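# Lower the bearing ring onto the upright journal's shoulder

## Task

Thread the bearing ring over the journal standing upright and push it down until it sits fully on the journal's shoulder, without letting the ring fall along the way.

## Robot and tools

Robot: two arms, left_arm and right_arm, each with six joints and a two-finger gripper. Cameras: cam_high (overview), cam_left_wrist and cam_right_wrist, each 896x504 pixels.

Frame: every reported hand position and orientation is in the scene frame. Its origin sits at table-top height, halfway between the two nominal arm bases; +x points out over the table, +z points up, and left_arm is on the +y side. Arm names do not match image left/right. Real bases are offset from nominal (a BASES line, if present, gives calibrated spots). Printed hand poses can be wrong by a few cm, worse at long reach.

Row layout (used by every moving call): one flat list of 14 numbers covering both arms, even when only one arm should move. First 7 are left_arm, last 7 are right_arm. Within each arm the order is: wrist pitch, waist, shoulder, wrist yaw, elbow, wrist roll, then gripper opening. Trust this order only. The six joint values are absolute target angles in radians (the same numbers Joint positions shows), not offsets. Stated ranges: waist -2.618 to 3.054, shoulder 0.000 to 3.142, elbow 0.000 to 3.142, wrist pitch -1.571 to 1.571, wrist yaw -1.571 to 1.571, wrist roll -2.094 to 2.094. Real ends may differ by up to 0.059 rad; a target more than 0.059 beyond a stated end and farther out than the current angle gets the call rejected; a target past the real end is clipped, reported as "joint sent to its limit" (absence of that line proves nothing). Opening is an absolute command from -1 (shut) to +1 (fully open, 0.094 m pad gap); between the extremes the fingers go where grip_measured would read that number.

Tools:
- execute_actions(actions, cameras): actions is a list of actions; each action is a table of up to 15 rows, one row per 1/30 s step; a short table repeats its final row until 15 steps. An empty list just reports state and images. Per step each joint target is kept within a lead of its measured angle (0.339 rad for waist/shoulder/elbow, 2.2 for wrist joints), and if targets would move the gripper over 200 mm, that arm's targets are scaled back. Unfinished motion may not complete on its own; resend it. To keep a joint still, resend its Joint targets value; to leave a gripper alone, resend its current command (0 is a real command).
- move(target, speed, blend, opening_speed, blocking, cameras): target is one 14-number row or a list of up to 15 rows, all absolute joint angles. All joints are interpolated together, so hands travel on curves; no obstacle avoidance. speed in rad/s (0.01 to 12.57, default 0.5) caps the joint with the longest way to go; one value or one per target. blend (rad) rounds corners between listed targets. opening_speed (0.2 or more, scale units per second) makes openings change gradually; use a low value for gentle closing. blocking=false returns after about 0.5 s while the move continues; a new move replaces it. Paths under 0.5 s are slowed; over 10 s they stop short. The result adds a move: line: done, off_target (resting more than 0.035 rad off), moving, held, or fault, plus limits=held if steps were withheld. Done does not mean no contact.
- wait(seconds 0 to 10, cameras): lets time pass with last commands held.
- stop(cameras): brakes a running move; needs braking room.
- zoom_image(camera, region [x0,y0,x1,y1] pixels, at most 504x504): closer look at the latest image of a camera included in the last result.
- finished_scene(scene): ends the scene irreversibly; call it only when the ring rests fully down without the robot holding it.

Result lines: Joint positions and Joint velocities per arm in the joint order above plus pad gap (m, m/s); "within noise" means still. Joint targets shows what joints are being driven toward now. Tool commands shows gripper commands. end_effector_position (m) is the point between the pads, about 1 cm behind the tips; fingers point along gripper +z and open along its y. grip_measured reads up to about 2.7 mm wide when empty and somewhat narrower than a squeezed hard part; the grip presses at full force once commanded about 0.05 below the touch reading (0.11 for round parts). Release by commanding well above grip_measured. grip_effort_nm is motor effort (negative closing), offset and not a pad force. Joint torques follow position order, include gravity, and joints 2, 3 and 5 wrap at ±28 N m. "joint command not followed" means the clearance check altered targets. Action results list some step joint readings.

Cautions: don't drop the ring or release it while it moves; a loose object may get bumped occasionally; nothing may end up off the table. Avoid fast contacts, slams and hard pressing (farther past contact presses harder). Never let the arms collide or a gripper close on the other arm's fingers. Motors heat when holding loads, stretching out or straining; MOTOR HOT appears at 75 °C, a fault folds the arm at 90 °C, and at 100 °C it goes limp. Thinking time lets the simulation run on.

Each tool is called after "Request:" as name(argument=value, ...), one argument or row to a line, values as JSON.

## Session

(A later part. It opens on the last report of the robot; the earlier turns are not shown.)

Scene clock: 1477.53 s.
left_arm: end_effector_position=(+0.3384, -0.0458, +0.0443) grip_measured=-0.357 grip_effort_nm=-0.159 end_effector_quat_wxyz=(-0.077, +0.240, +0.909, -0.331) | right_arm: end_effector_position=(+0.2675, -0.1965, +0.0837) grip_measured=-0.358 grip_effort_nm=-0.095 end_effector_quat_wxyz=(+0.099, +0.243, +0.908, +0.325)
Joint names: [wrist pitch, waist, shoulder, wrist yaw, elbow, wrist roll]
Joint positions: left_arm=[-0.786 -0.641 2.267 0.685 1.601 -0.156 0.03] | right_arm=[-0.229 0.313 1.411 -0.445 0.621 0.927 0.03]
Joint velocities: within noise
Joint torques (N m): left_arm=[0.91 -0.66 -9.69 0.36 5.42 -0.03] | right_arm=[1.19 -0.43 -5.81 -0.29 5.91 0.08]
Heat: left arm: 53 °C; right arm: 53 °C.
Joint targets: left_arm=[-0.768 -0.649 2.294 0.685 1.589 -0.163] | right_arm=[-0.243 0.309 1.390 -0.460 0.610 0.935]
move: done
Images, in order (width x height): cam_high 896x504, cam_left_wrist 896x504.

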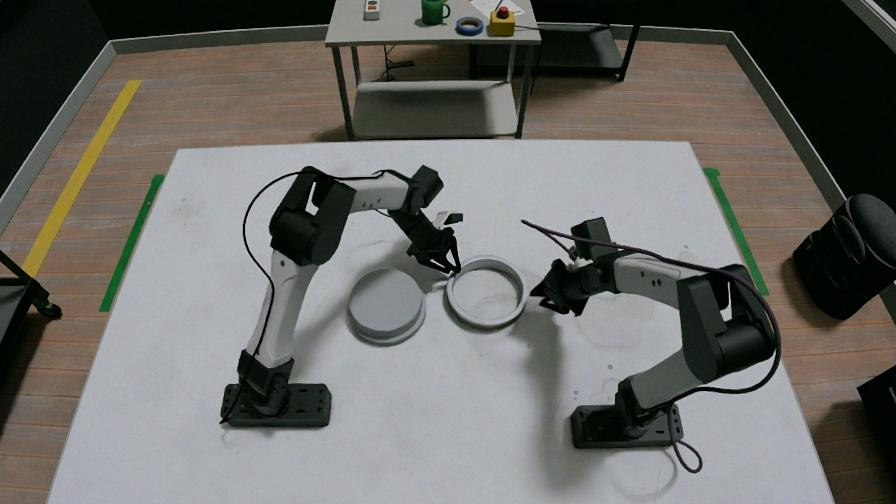

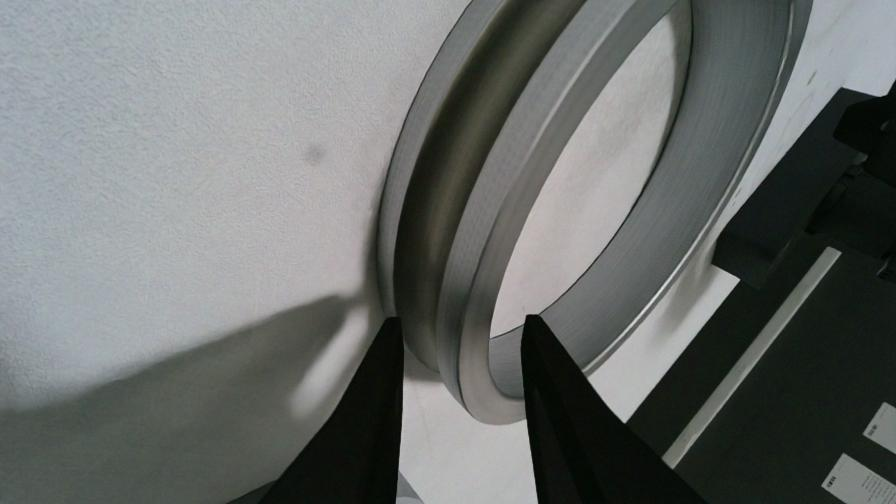

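Request:
move(
  target=[-0.748, -0.661, 2.306, 0.685, 1.580, -0.173, -0.36, -0.070, 0.313, 1.330, -0.460, 0.514, 0.946, -0.36],
  speed=0.12,
  cameras=["cam_left_wrist", "cam_right_wrist"],
)

Request:
zoom_image(
  camera="cam_left_wrist",
  region=[350, 190, 590, 430],
)

Request:
zoom_image(
  camera="cam_right_wrist",
  region=[360, 120, 600, 360],
)

Scene clock: 1563.10 s.
left_arm: end_effector_position=(+0.3353, -0.0494, +0.0388) grip_measured=-0.357 grip_effort_nm=-0.164 end_effector_quat_wxyz=(-0.079, +0.241, +0.909, -0.331) | right_arm: end_effector_position=(+0.2684, -0.1962, +0.0887) grip_measured=-0.358 grip_effort_nm=-0.100 end_effector_quat_wxyz=(+0.142, +0.232, +0.895, +0.353)
Joint names: [wrist pitch, waist, shoulder, wrist yaw, elbow, wrist roll]
Joint positions: left_arm=[-0.765 -0.652 2.277 0.685 1.593 -0.166 0.03] | right_arm=[-0.084 0.313 1.348 -0.446 0.527 0.938 0.03]
Joint velocities: within noise
Joint torques (N m): left_arm=[0.93 -0.72 -9.52 0.35 5.24 -0.03] | right_arm=[1.64 -0.01 -5.23 -0.26 5.75 0.07]
Heat: left arm: 53 °C; right arm: 45 °C.
Joint targets: left_arm=[-0.748 -0.661 2.306 0.685 1.580 -0.173] | right_arm=[-0.070 0.313 1.330 -0.460 0.514 0.946]
move: done
Images, in order (width x height): cam_left_wrist 896x504, cam_right_wrist 896x504.

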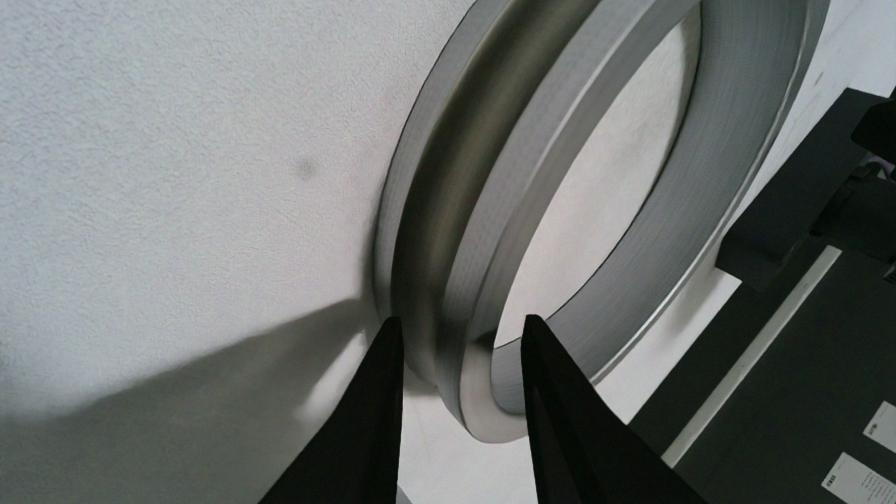

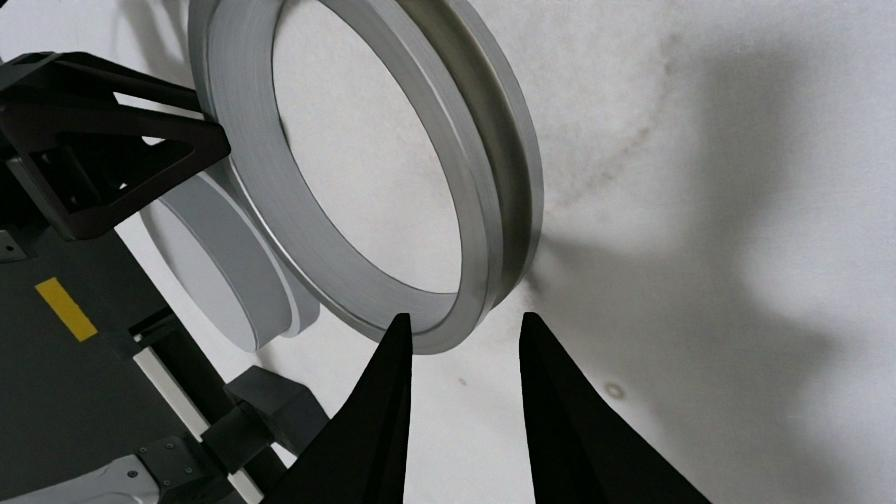

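Scaled by 2.100 from the camera's 896x504 image, which has a finer 1280x720 frame.

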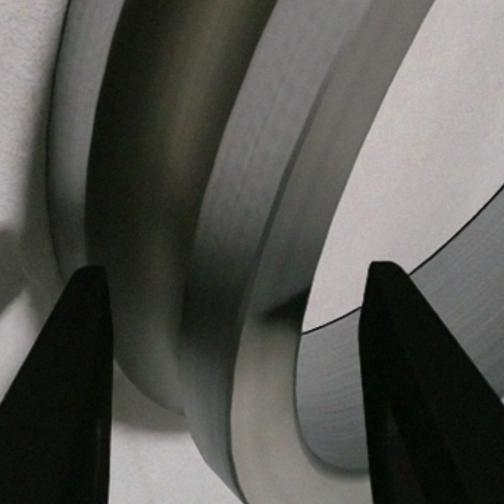

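Scaled by 2.100 from the camera's 896x504 image, which has a finer 1280x720 frame.

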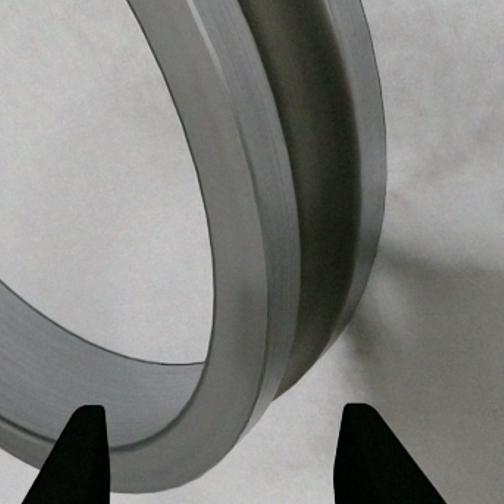

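Request:
move(
  target=[
    [-0.748, -0.661, 2.306, 0.685, 1.580, -0.173, -0.36, -0.055, 0.300, 1.34, -0.468, 0.495, 0.94, -0.36],
    [-0.737, -0.6655, 2.309, 0.685, 1.575, -0.179, -0.36, 0.130, 0.374, 1.509, -0.425, 0.484, 1.0, -0.36],
  ],
  speed=0.12,
  cameras=["cam_left_wrist", "cam_right_wrist"],
)

Request:
zoom_image(
  camera="cam_left_wrist",
  region=[350, 190, 590, 430],
)

Request:
zoom_image(
  camera="cam_right_wrist",
  region=[360, 160, 600, 400],
)

Scene clock: 1593.13 s.
left_arm: end_effector_position=(+0.3341, -0.0508, +0.0376) grip_measured=-0.357 grip_effort_nm=-0.164 end_effector_quat_wxyz=(-0.078, +0.241, +0.909, -0.331) | right_arm: end_effector_position=(+0.2730, -0.1778, +0.0593) grip_measured=-0.358 grip_effort_nm=-0.100 end_effector_quat_wxyz=(+0.132, +0.231, +0.894, +0.360)
Joint names: [wrist pitch, waist, shoulder, wrist yaw, elbow, wrist roll]
Joint positions: left_arm=[-0.754 -0.656 2.277 0.685 1.587 -0.172 0.03] | right_arm=[0.115 0.369 1.503 -0.434 0.496 0.992 0.03]
Joint velocities: within noise
Joint torques (N m): left_arm=[0.93 -0.84 -9.28 0.35 5.35 -0.03] | right_arm=[1.67 0.44 -3.97 0.02 5.16 0.08]
Heat: left arm: 54 °C; right arm: 45 °C.
Joint targets: left_arm=[-0.737 -0.665 2.309 0.685 1.575 -0.179] | right_arm=[0.130 0.374 1.509 -0.425 0.484 1.000]
move: done
Images, in order (width x height): cam_left_wrist 896x504, cam_right_wrist 896x504.

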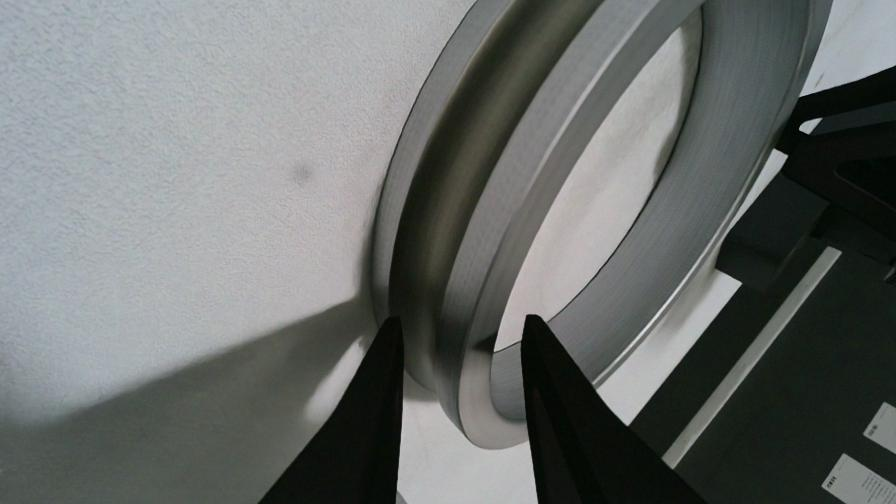

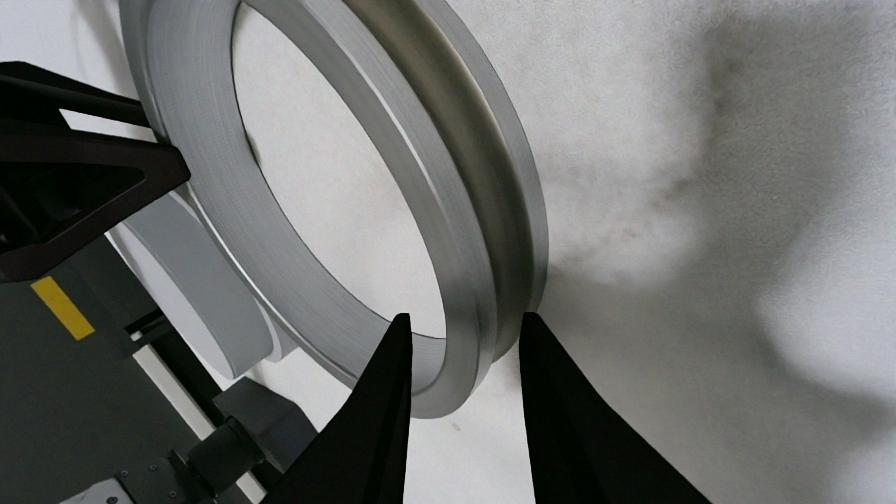

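Scaled by 2.100 from the camera's 896x504 image, which has a finer 1280x720 frame.

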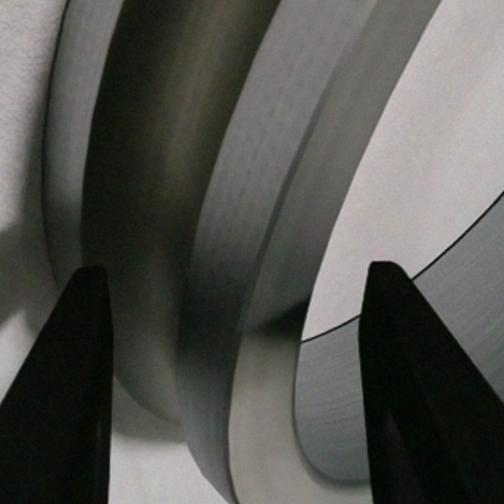

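Scaled by 2.100 from the camera's 896x504 image, which has a finer 1280x720 frame.

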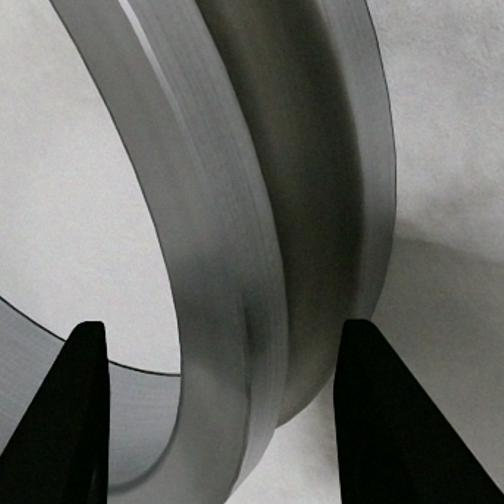

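Request:
move(
  target=[-0.737, -0.6655, 2.309, 0.685, 1.575, -0.179, -0.36, 0.175, 0.387, 1.537, -0.412, 0.482, 1.014, -0.36],
  speed=0.1,
  cameras=["cam_right_wrist", "cam_high"],
)

Request:
zoom_image(
  camera="cam_right_wrist",
  region=[360, 160, 600, 400],
)

Request:
zoom_image(
  camera="cam_high",
  region=[410, 210, 590, 350],
)

Scene clock: 1604.53 s.
left_arm: end_effector_position=(+0.3339, -0.0511, +0.0376) grip_measured=-0.357 grip_effort_nm=-0.159 end_effector_quat_wxyz=(-0.078, +0.241, +0.909, -0.331) | right_arm: end_effector_position=(+0.2771, -0.1739, +0.0565) grip_measured=-0.358 grip_effort_nm=-0.100 end_effector_quat_wxyz=(+0.137, +0.231, +0.893, +0.362)
Joint names: [wrist pitch, waist, shoulder, wrist yaw, elbow, wrist roll]
Joint positions: left_arm=[-0.754 -0.657 2.277 0.685 1.587 -0.172 0.03] | right_arm=[0.16 0.382 1.531 -0.421 0.496 1.006 0.03]
Joint velocities: within noise
Joint torques (N m): left_arm=[0.94 -0.77 -9.28 0.35 5.34 -0.03] | right_arm=[1.68 0.5 -4.1 0.04 4.83 0.08]
Heat: left arm: 54 °C; right arm: 45 °C.
Joint targets: left_arm=[-0.737 -0.666 2.309 0.685 1.575 -0.179] | right_arm=[0.175 0.387 1.537 -0.412 0.482 1.014]
move: done
Images, in order (width x height): cam_high 896x504, cam_right_wrist 896x504.

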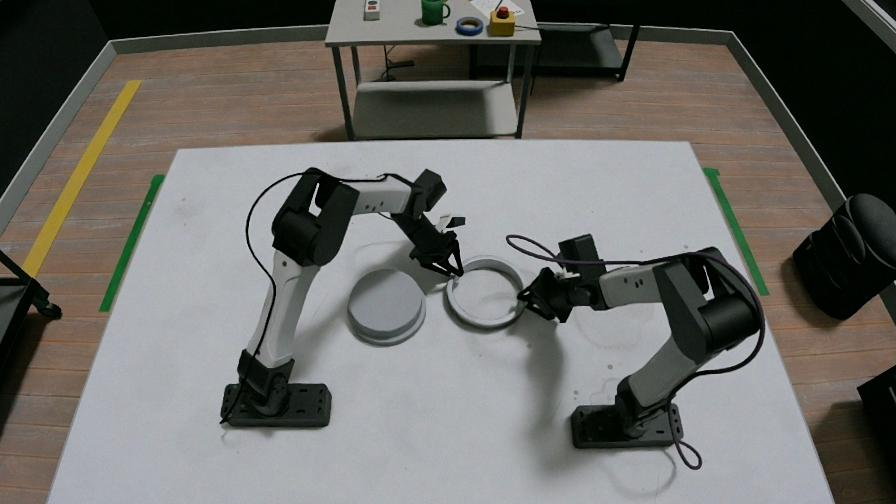

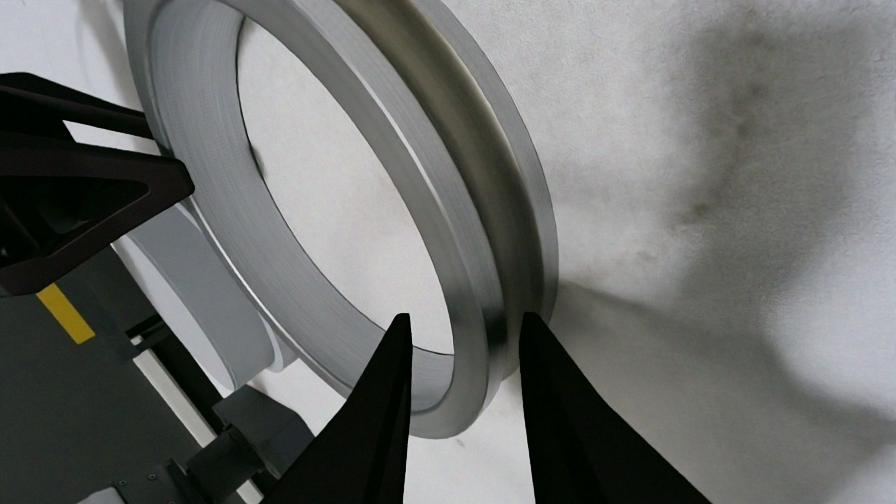

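Scaled by 2.100 from the camera's 896x504 image, which has a finer 1280x720 frame.

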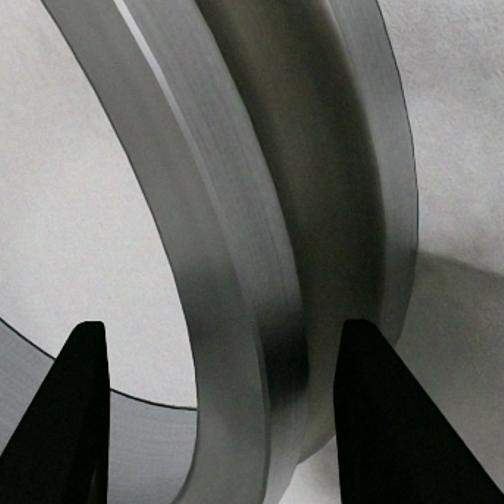

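Scaled by 2.800 from the camera's 896x504 image, which has a finer 1280x720 frame.

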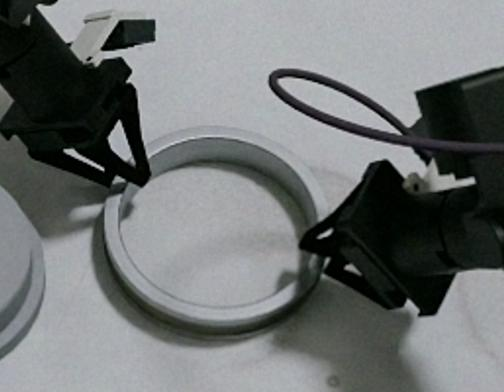

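Request:
move(
  target=[-0.737, -0.6655, 2.309, 0.685, 1.575, -0.179, -0.58, 0.183, 0.381, 1.538, -0.415, 0.473, 1.009, -0.58],
  speed=0.1,
  opening_speed=0.2,
  cameras=["cam_right_wrist", "cam_left_wrist"],
)

Request:
zoom_image(
  camera="cam_right_wrist",
  region=[360, 160, 600, 400],
)

Request:
zoom_image(
  camera="cam_left_wrist",
  region=[350, 190, 590, 430],
)

Scene clock: 1616.00 s.
left_arm: end_effector_position=(+0.3339, -0.0511, +0.0376) grip_measured=-0.577 grip_effort_nm=-0.168 end_effector_quat_wxyz=(-0.078, +0.241, +0.909, -0.331) | right_arm: end_effector_position=(+0.2748, -0.1748, +0.0541) grip_measured=-0.578 grip_effort_nm=-0.100 end_effector_quat_wxyz=(+0.136, +0.232, +0.893, +0.361)
Joint names: [wrist pitch, waist, shoulder, wrist yaw, elbow, wrist roll]
Joint positions: left_arm=[-0.754 -0.657 2.277 0.685 1.587 -0.172 0.02] | right_arm=[0.168 0.382 1.531 -0.421 0.485 1.006 0.02]
Joint velocities: within noise
Joint torques (N m): left_arm=[0.93 -0.77 -9.29 0.35 5.34 -0.03] | right_arm=[1.7 -0.09 -3.95 -0.02 4.98 0.01]
Heat: left arm: 54 °C; right arm: 44 °C.
Joint targets: left_arm=[-0.737 -0.666 2.309 0.685 1.575 -0.179] | right_arm=[0.183 0.381 1.538 -0.415 0.473 1.009]
move: done
Images, in order (width x height): cam_left_wrist 896x504, cam_right_wrist 896x504.

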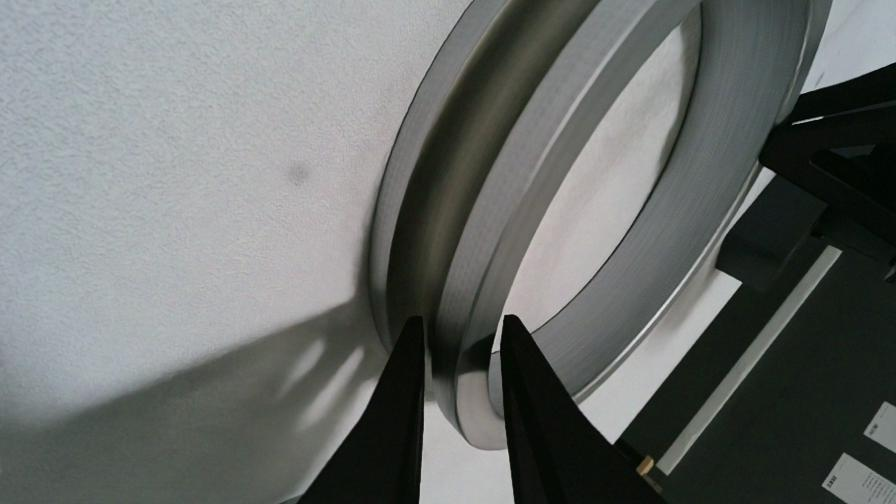

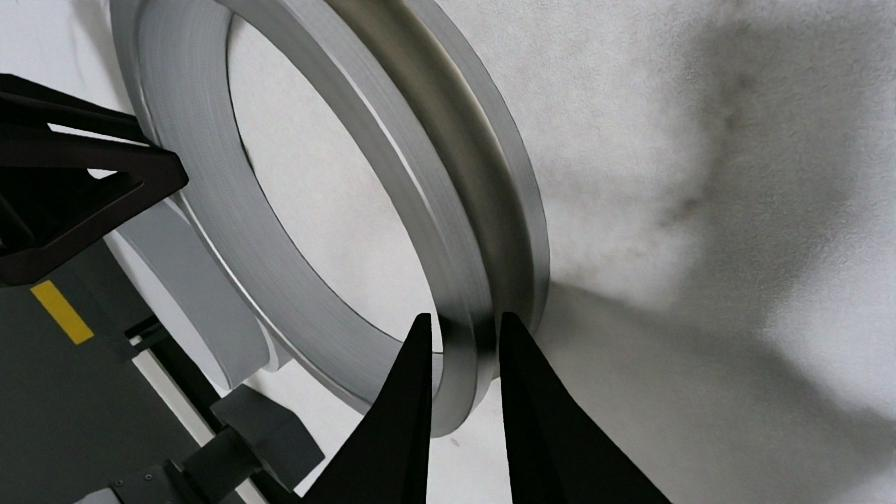

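Scaled by 2.100 from the camera's 896x504 image, which has a finer 1280x720 frame.

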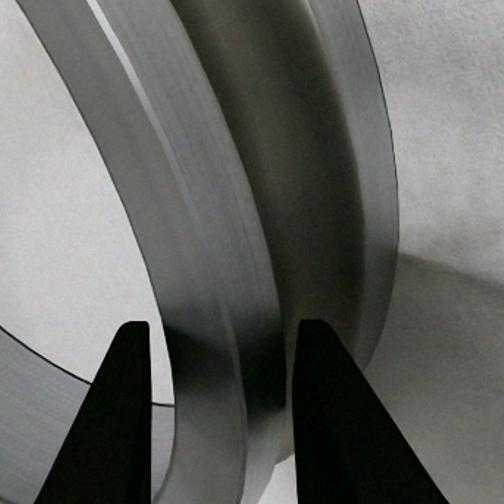

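Scaled by 2.100 from the camera's 896x504 image, which has a finer 1280x720 frame.

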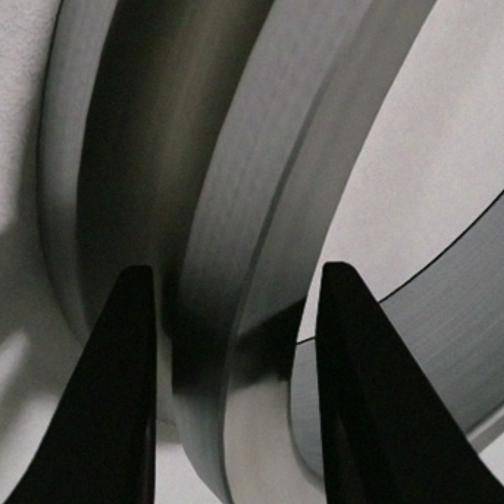

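Request:
move(
  target=[-0.737, -0.6655, 2.309, 0.685, 1.575, -0.179, -0.72, 0.183, 0.381, 1.538, -0.415, 0.473, 1.009, -0.72],
  speed=0.1,
  opening_speed=0.2,
  cameras=["cam_right_wrist", "cam_left_wrist"],
)

Request:
zoom_image(
  camera="cam_right_wrist",
  region=[360, 160, 600, 400],
)

Request:
zoom_image(
  camera="cam_left_wrist",
  region=[350, 190, 590, 430],
)

Scene clock: 1623.20 s.
left_arm: end_effector_position=(+0.3338, -0.0511, +0.0376) grip_measured=-0.712 grip_effort_nm=-0.452 end_effector_quat_wxyz=(-0.078, +0.241, +0.909, -0.331) | right_arm: end_effector_position=(+0.2747, -0.1751, +0.0539) grip_measured=-0.717 grip_effort_nm=-0.628 end_effector_quat_wxyz=(+0.137, +0.232, +0.893, +0.360)
Joint names: [wrist pitch, waist, shoulder, wrist yaw, elbow, wrist roll]
Joint positions: left_arm=[-0.754 -0.657 2.277 0.685 1.587 -0.172 0.014] | right_arm=[0.169 0.382 1.531 -0.419 0.484 1.006 0.013]
Joint velocities: within noise
Joint torques (N m): left_arm=[0.94 -0.77 -9.28 0.35 5.34 -0.03] | right_arm=[1.7 -0.09 -3.99 -0.06 5.01 0.02]
Heat: left arm: 54 °C; right arm: 44 °C.
Joint targets: left_arm=[-0.737 -0.666 2.309 0.685 1.575 -0.179] | right_arm=[0.183 0.381 1.538 -0.415 0.473 1.009]
move: done
Images, in order (width x height): cam_left_wrist 896x504, cam_right_wrist 896x504.

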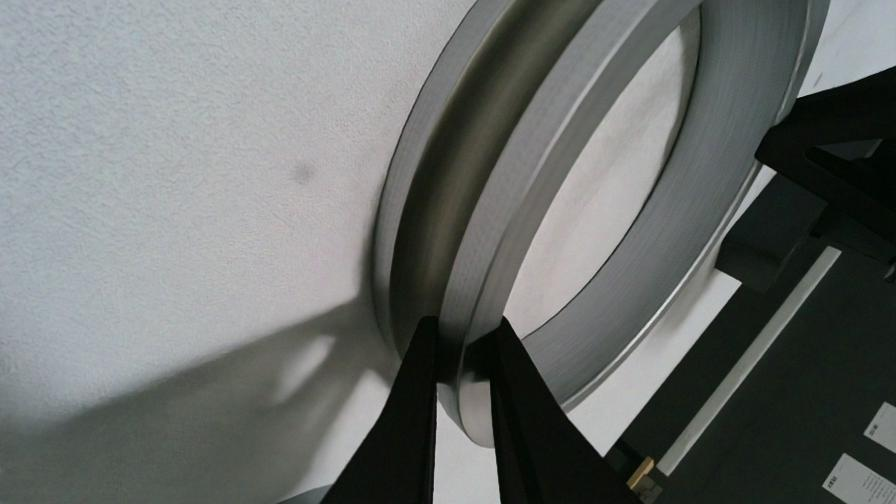

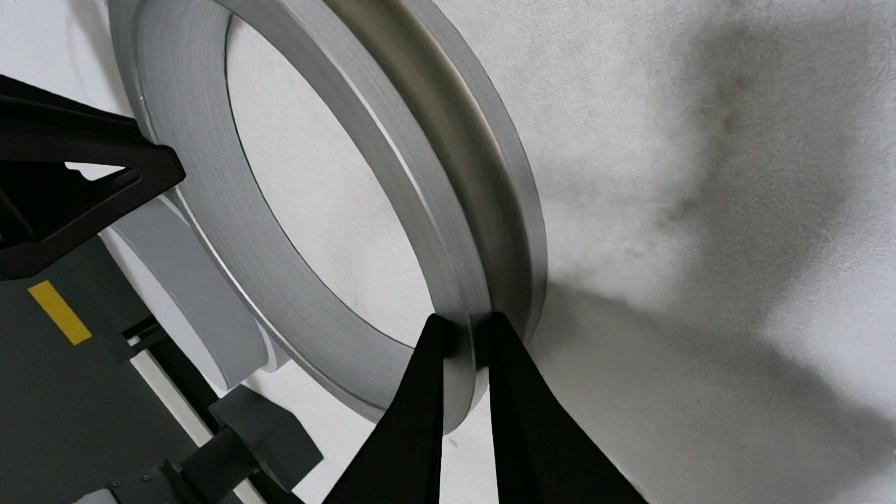

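Scaled by 2.100 from the camera's 896x504 image, which has a finer 1280x720 frame.

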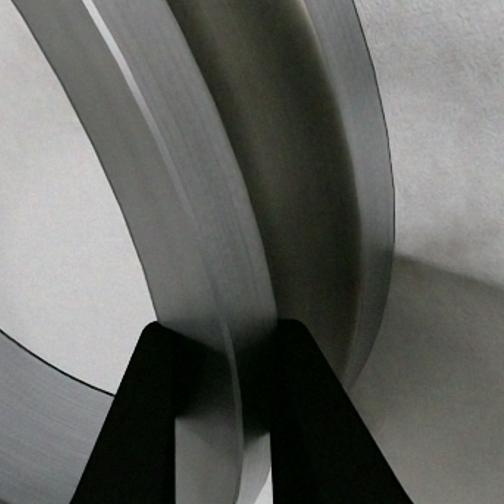

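Scaled by 2.100 from the camera's 896x504 image, which has a finer 1280x720 frame.

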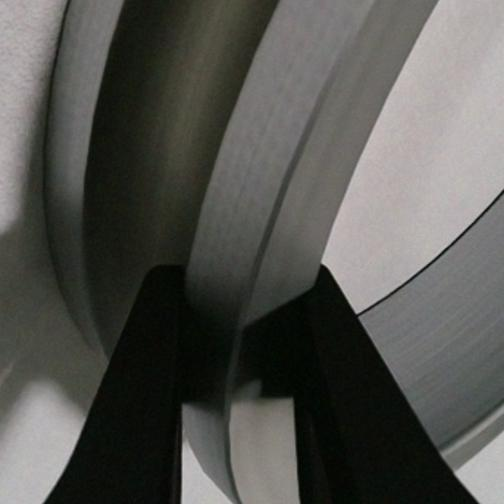

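Request:
move(
  target=[
    [-0.737, -0.6655, 2.309, 0.685, 1.575, -0.179, -0.82, 0.183, 0.381, 1.538, -0.415, 0.473, 1.009, -0.82],
    [-0.765, -0.6655, 2.235, 0.685, 1.605, -0.179, -0.82, 0.155, 0.381, 1.500, -0.415, 0.500, 1.009, -0.82],
  ],
  speed=0.1,
  opening_speed=0.2,
  cameras=["cam_right_wrist", "cam_left_wrist"],
)

Scene clock: 1644.07 s.
left_arm: end_effector_position=(+0.3338, -0.0511, +0.0376) grip_measured=-0.751 grip_effort_nm=-1.038 end_effector_quat_wxyz=(-0.078, +0.242, +0.909, -0.332) | right_arm: end_effector_position=(+0.2755, -0.1761, +0.0542) grip_measured=-0.743 grip_effort_nm=-1.028 end_effector_quat_wxyz=(+0.140, +0.232, +0.894, +0.358)
Joint names: [wrist pitch, waist, shoulder, wrist yaw, elbow, wrist roll]
Joint positions: left_arm=[-0.754 -0.657 2.277 0.685 1.587 -0.17 0.012] | right_arm=[0.167 0.382 1.528 -0.412 0.484 1.003 0.012]
Joint velocities: within noise
Joint torques (N m): left_arm=[0.6 -0.77 -15.15 0.35 8.13 -0.06] | right_arm=[1.43 -0.12 -6.69 -0.13 7.83 0.06]
Heat: left arm: 54 °C; right arm: 44 °C.
Joint targets: left_arm=[-0.765 -0.666 2.235 0.685 1.605 -0.179] | right_arm=[0.155 0.381 1.500 -0.415 0.500 1.009]
move: off_target (left_arm); left_arm: the shoulder is farthest, 0.042 rad from its target
Images, in order (width x height): cam_left_wrist 896x504, cam_right_wrist 896x504.

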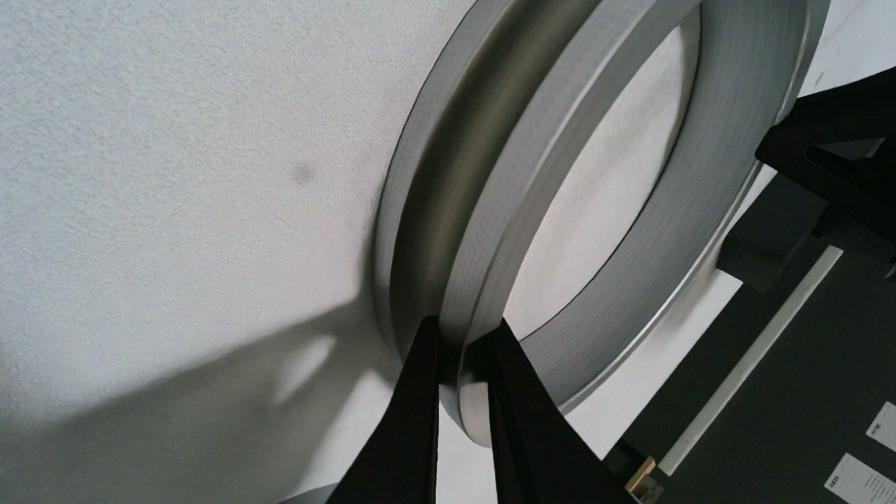

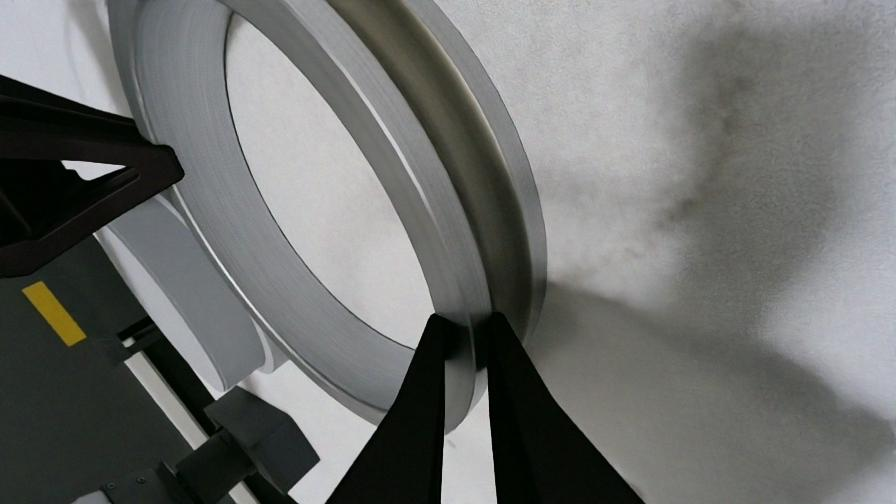

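Request:
move(
  target=[
    [-0.80, -0.6655, 2.19, 0.685, 1.635, -0.179, -0.82, 0.105, 0.381, 1.46, -0.415, 0.535, 1.009, -0.82],
  ],
  speed=0.1,
  cameras=["cam_right_wrist", "cam_left_wrist", "cam_high"],
)

Scene clock: 1647.93 s.
left_arm: end_effector_position=(+0.3344, -0.0471, +0.0420) grip_measured=-0.768 grip_effort_nm=-0.999 end_effector_quat_wxyz=(-0.077, +0.241, +0.913, -0.319) | right_arm: end_effector_position=(+0.2800, -0.1763, +0.0696) grip_measured=-0.818 grip_effort_nm=-0.100 end_effector_quat_wxyz=(+0.151, +0.231, +0.890, +0.363)
Joint names: [wrist pitch, waist, shoulder, wrist yaw, elbow, wrist roll]
Joint positions: left_arm=[-0.787 -0.657 2.264 0.659 1.597 -0.169 0.011] | right_arm=[0.121 0.379 1.479 -0.408 0.506 1.003 0.009]
Joint velocities: within noise
Joint torques (N m): left_arm=[0.55 -0.77 -17.65 0.59 9.99 -0.06] | right_arm=[1.42 0.34 -5.89 -0.15 9.52 0.04]
Heat: left arm: 56 °C; right arm: 44 °C.
Joint targets: left_arm=[-0.800 -0.666 2.190 0.685 1.635 -0.179] | right_arm=[0.105 0.381 1.460 -0.415 0.535 1.009]
move: off_target (left_arm); left_arm: the shoulder is farthest, 0.074 rad from its target

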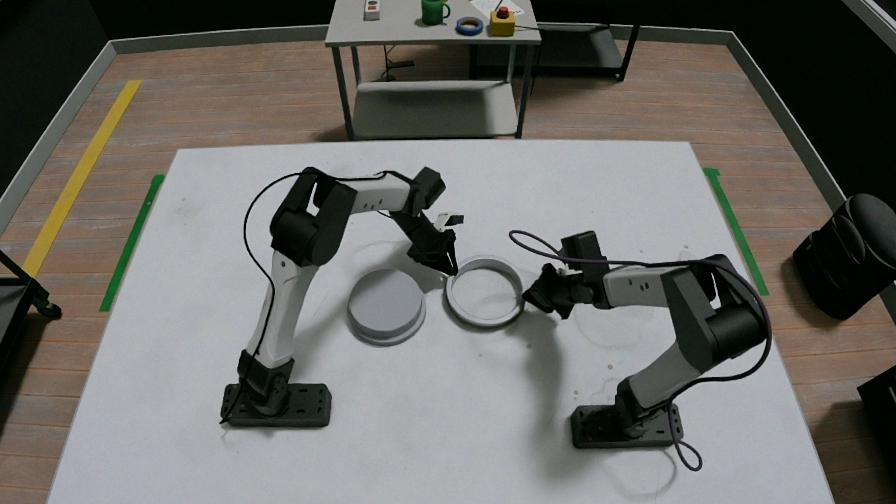

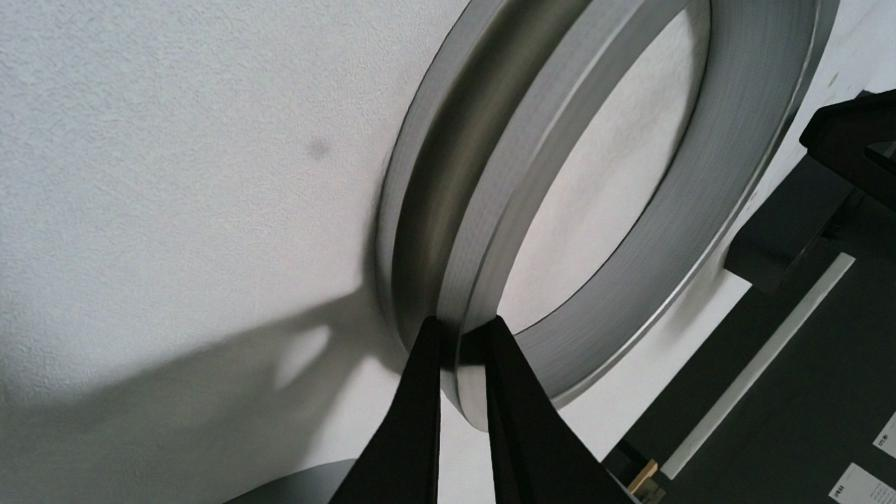

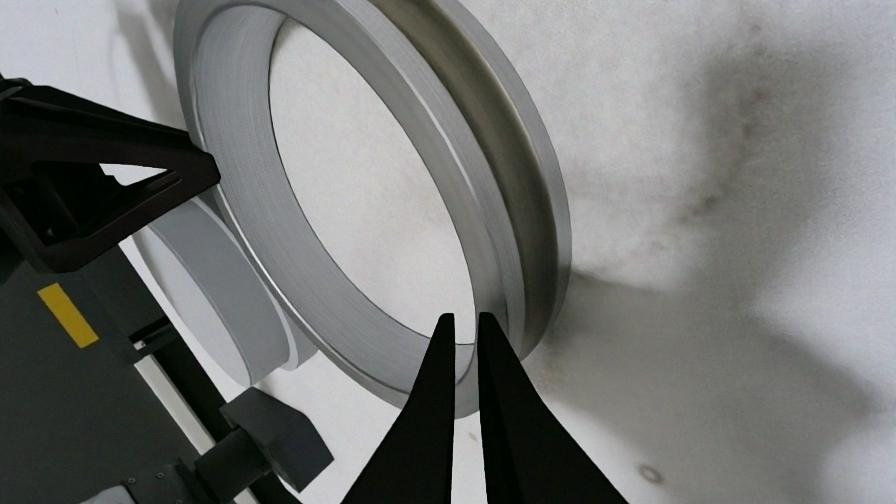

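Request:
move(
  target=[
    [-0.79, -0.66, 2.25, 0.685, 1.61, -0.172, -0.36, 0.105, 0.381, 1.46, -0.415, 0.52, 1.009, -0.36],
    [-0.92, -0.586, 2.26, 0.692, 1.672, -0.095, -0.36, -0.055, 0.313, 1.34, -0.468, 0.515, 0.946, -0.36],
  ],
  speed=0.15,
  cameras=["cam_right_wrist", "cam_left_wrist", "cam_high"],
)

Request:
zoom_image(
  camera="cam_right_wrist",
  region=[380, 120, 620, 360],
)

Request:
zoom_image(
  camera="cam_left_wrist",
  region=[350, 120, 590, 360],
)

Scene clock: 1684.93 s.
left_arm: end_effector_position=(+0.3463, -0.0246, +0.0549) grip_measured=-0.363 grip_effort_nm=0.149 end_effector_quat_wxyz=(-0.090, +0.231, +0.914, -0.320) | right_arm: end_effector_position=(+0.2682, -0.1938, +0.0859) grip_measured=-0.362 grip_effort_nm=0.105 end_effector_quat_wxyz=(+0.143, +0.233, +0.891, +0.361)
Joint names: [wrist pitch, waist, shoulder, wrist yaw, elbow, wrist roll]
Joint positions: left_arm=[-0.905 -0.594 2.26 0.676 1.644 -0.104 0.03] | right_arm=[-0.037 0.317 1.357 -0.453 0.506 0.955 0.03]
Joint velocities: within noise
Joint torques (N m): left_arm=[0.36 0.84 -11.79 0.51 9.07 0.11] | right_arm=[1.33 -0.42 -5.05 -0.3 7.98 -0.14]
Heat: left arm: 80 °C; right arm: 48 °C. Fold the left arm in close to its base, or ease its load, before you think long.
Joint targets: left_arm=[-0.920 -0.586 2.260 0.692 1.672 -0.095] | right_arm=[-0.055 0.313 1.340 -0.468 0.515 0.946]
MOTOR HOT: the shoulder of the left arm reports 80 °C; the controller's stop level is 90 °C. To cool a motor, set the load down, stop pushing, or move to a pose that needs little force.
move: done

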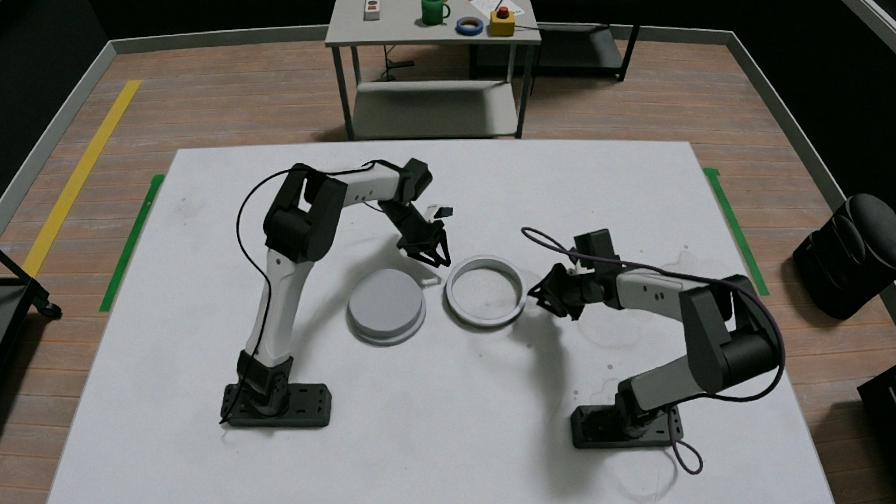

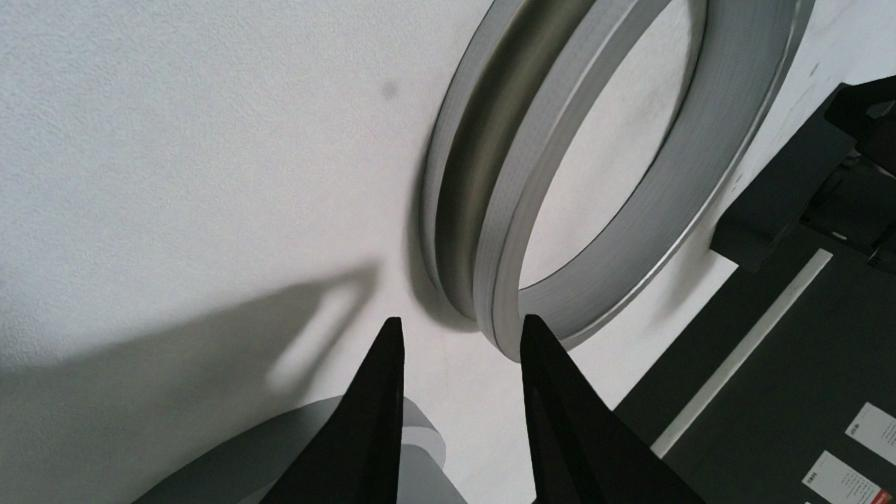

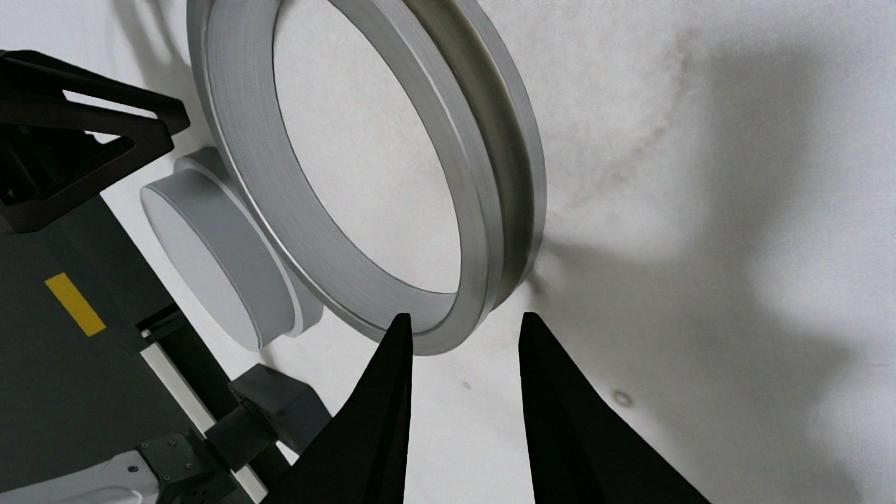

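Scaled by 2.100 from the camera's 896x504 image, which has a finer 1280x720 frame.

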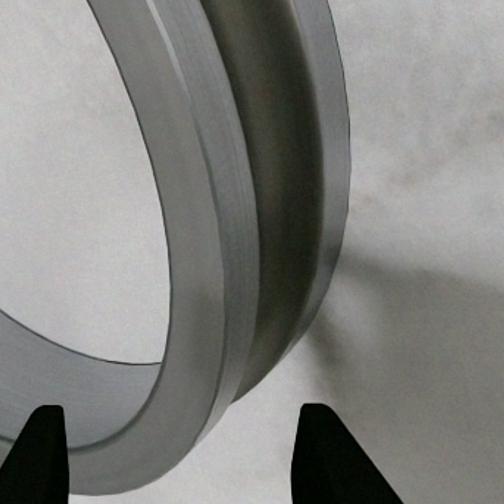

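Scaled by 2.100 from the camera's 896x504 image, which has a finer 1280x720 frame.

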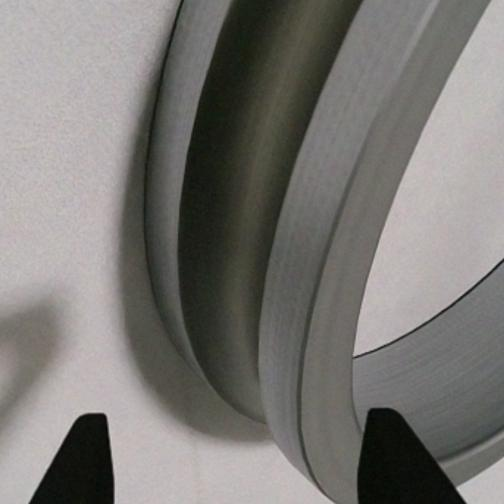

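Request:
move(
  target=[
    [-0.95, -0.45, 1.9, 0.692, 1.6, -0.095, -0.36, -0.055, 0.313, 1.34, -0.468, 0.515, 0.946, -0.36],
    [-0.687, -0.1, 0.381, 0.3, 0.403, 0.0, -0.36, -0.4, 0.2, 0.8, -0.3, 0.5, 0.5, -0.36],
  ],
  speed=[0.6, 0.9],
  blend=[0.1, 0.0],
  cameras=["cam_high"],
)

Scene clock: 1694.63 s.
left_arm: end_effector_position=(+0.2413, +0.2303, +0.1679) grip_measured=-0.363 grip_effort_nm=0.144 end_effector_quat_wxyz=(+0.415, +0.107, +0.888, -0.164) | right_arm: end_effector_position=(+0.2469, -0.2558, +0.1751) grip_measured=-0.362 grip_effort_nm=0.105 end_effector_quat_wxyz=(+0.354, +0.087, +0.891, +0.272)
Joint names: [wrist pitch, waist, shoulder, wrist yaw, elbow, wrist roll]
Joint positions: left_arm=[-0.707 -0.109 0.392 0.316 0.415 -0.009 0.03] | right_arm=[-0.385 0.205 0.805 -0.309 0.506 0.509 0.03]
Joint velocities: within noise
Joint torques (N m): left_arm=[2.51 0.99 0.18 -0.04 6.79 0.1] | right_arm=[1.64 -0.5 -1.33 0.08 7.82 -0.14]
Heat: left arm: 74 °C; right arm: 48 °C. Fold the left arm in close to its base, or ease its load, before you think long.
Joint targets: left_arm=[-0.687 -0.100 0.381 0.300 0.403 0.000] | right_arm=[-0.400 0.200 0.800 -0.300 0.500 0.500]
MOTOR HOT: still on. The shoulder of the left arm reports 74 °C.
move: done
Images, in order (width x height): cam_high 896x504.

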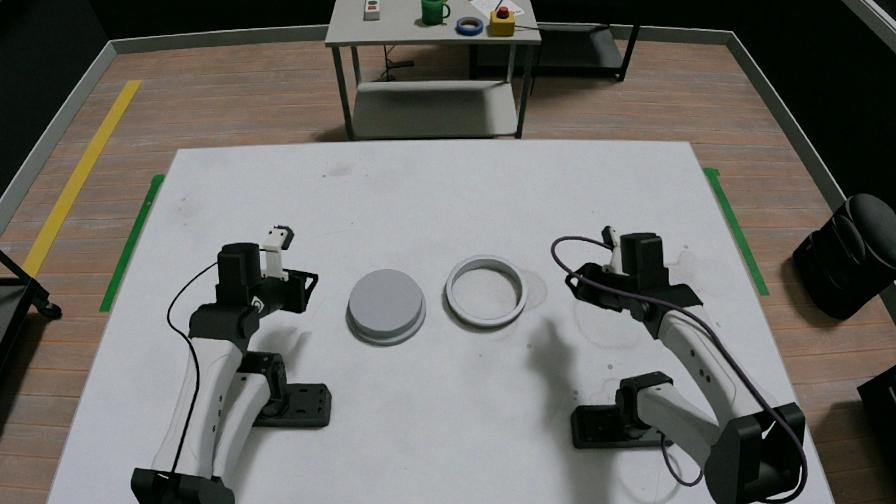

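Request:
zoom_image(
  camera="cam_high",
  region=[438, 270, 478, 330],
)

Request:
zoom_image(
  camera="cam_high",
  region=[498, 270, 538, 330],
)

Scaled by 8.400 from the camera's 896x504 image, which has a finer 1280x720 frame.

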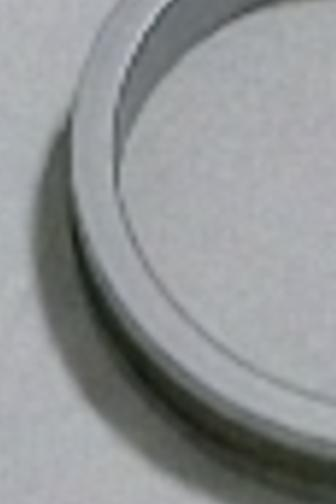

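Scaled by 8.400 from the camera's 896x504 image, which has a finer 1280x720 frame.

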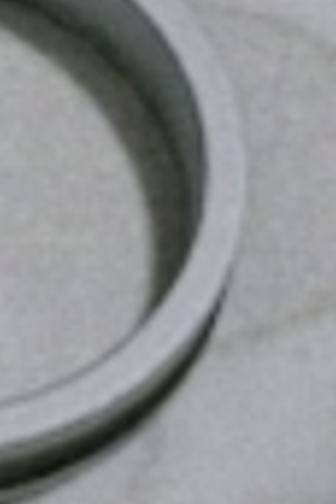

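Request:
wait(
  seconds=10,
  cameras=[],
)

Scene clock: 1845.77 s.
left_arm: end_effector_position=(+0.2416, +0.2303, +0.1682) grip_measured=-0.363 grip_effort_nm=0.144 end_effector_quat_wxyz=(+0.416, +0.107, +0.888, -0.164) | right_arm: end_effector_position=(+0.2468, -0.2559, +0.1749) grip_measured=-0.362 grip_effort_nm=0.105 end_effector_quat_wxyz=(+0.353, +0.086, +0.891, +0.272)
Joint names: [wrist pitch, waist, shoulder, wrist yaw, elbow, wrist roll]
Joint positions: left_arm=[-0.705 -0.109 0.392 0.315 0.415 -0.009 0.03] | right_arm=[-0.386 0.205 0.805 -0.309 0.506 0.509 0.03]
Joint velocities: within noise
Joint torques (N m): left_arm=[2.51 0.98 0.18 -0.04 6.78 0.1] | right_arm=[1.66 -0.5 -1.36 0.08 7.82 -0.1]
Heat: left arm: 44 °C; right arm: 47 °C.
Joint targets: left_arm=[-0.687 -0.100 0.381 0.300 0.403 0.000] | right_arm=[-0.400 0.200 0.800 -0.300 0.500 0.500]
Tool commands: left_gripper/opening=-0.36 right_gripper/opening=-0.36
MOTOR HOT: cleared for the motors of the left arm.
wait: 10.00 s; at rest from the start
No camera images: "cameras" was empty.


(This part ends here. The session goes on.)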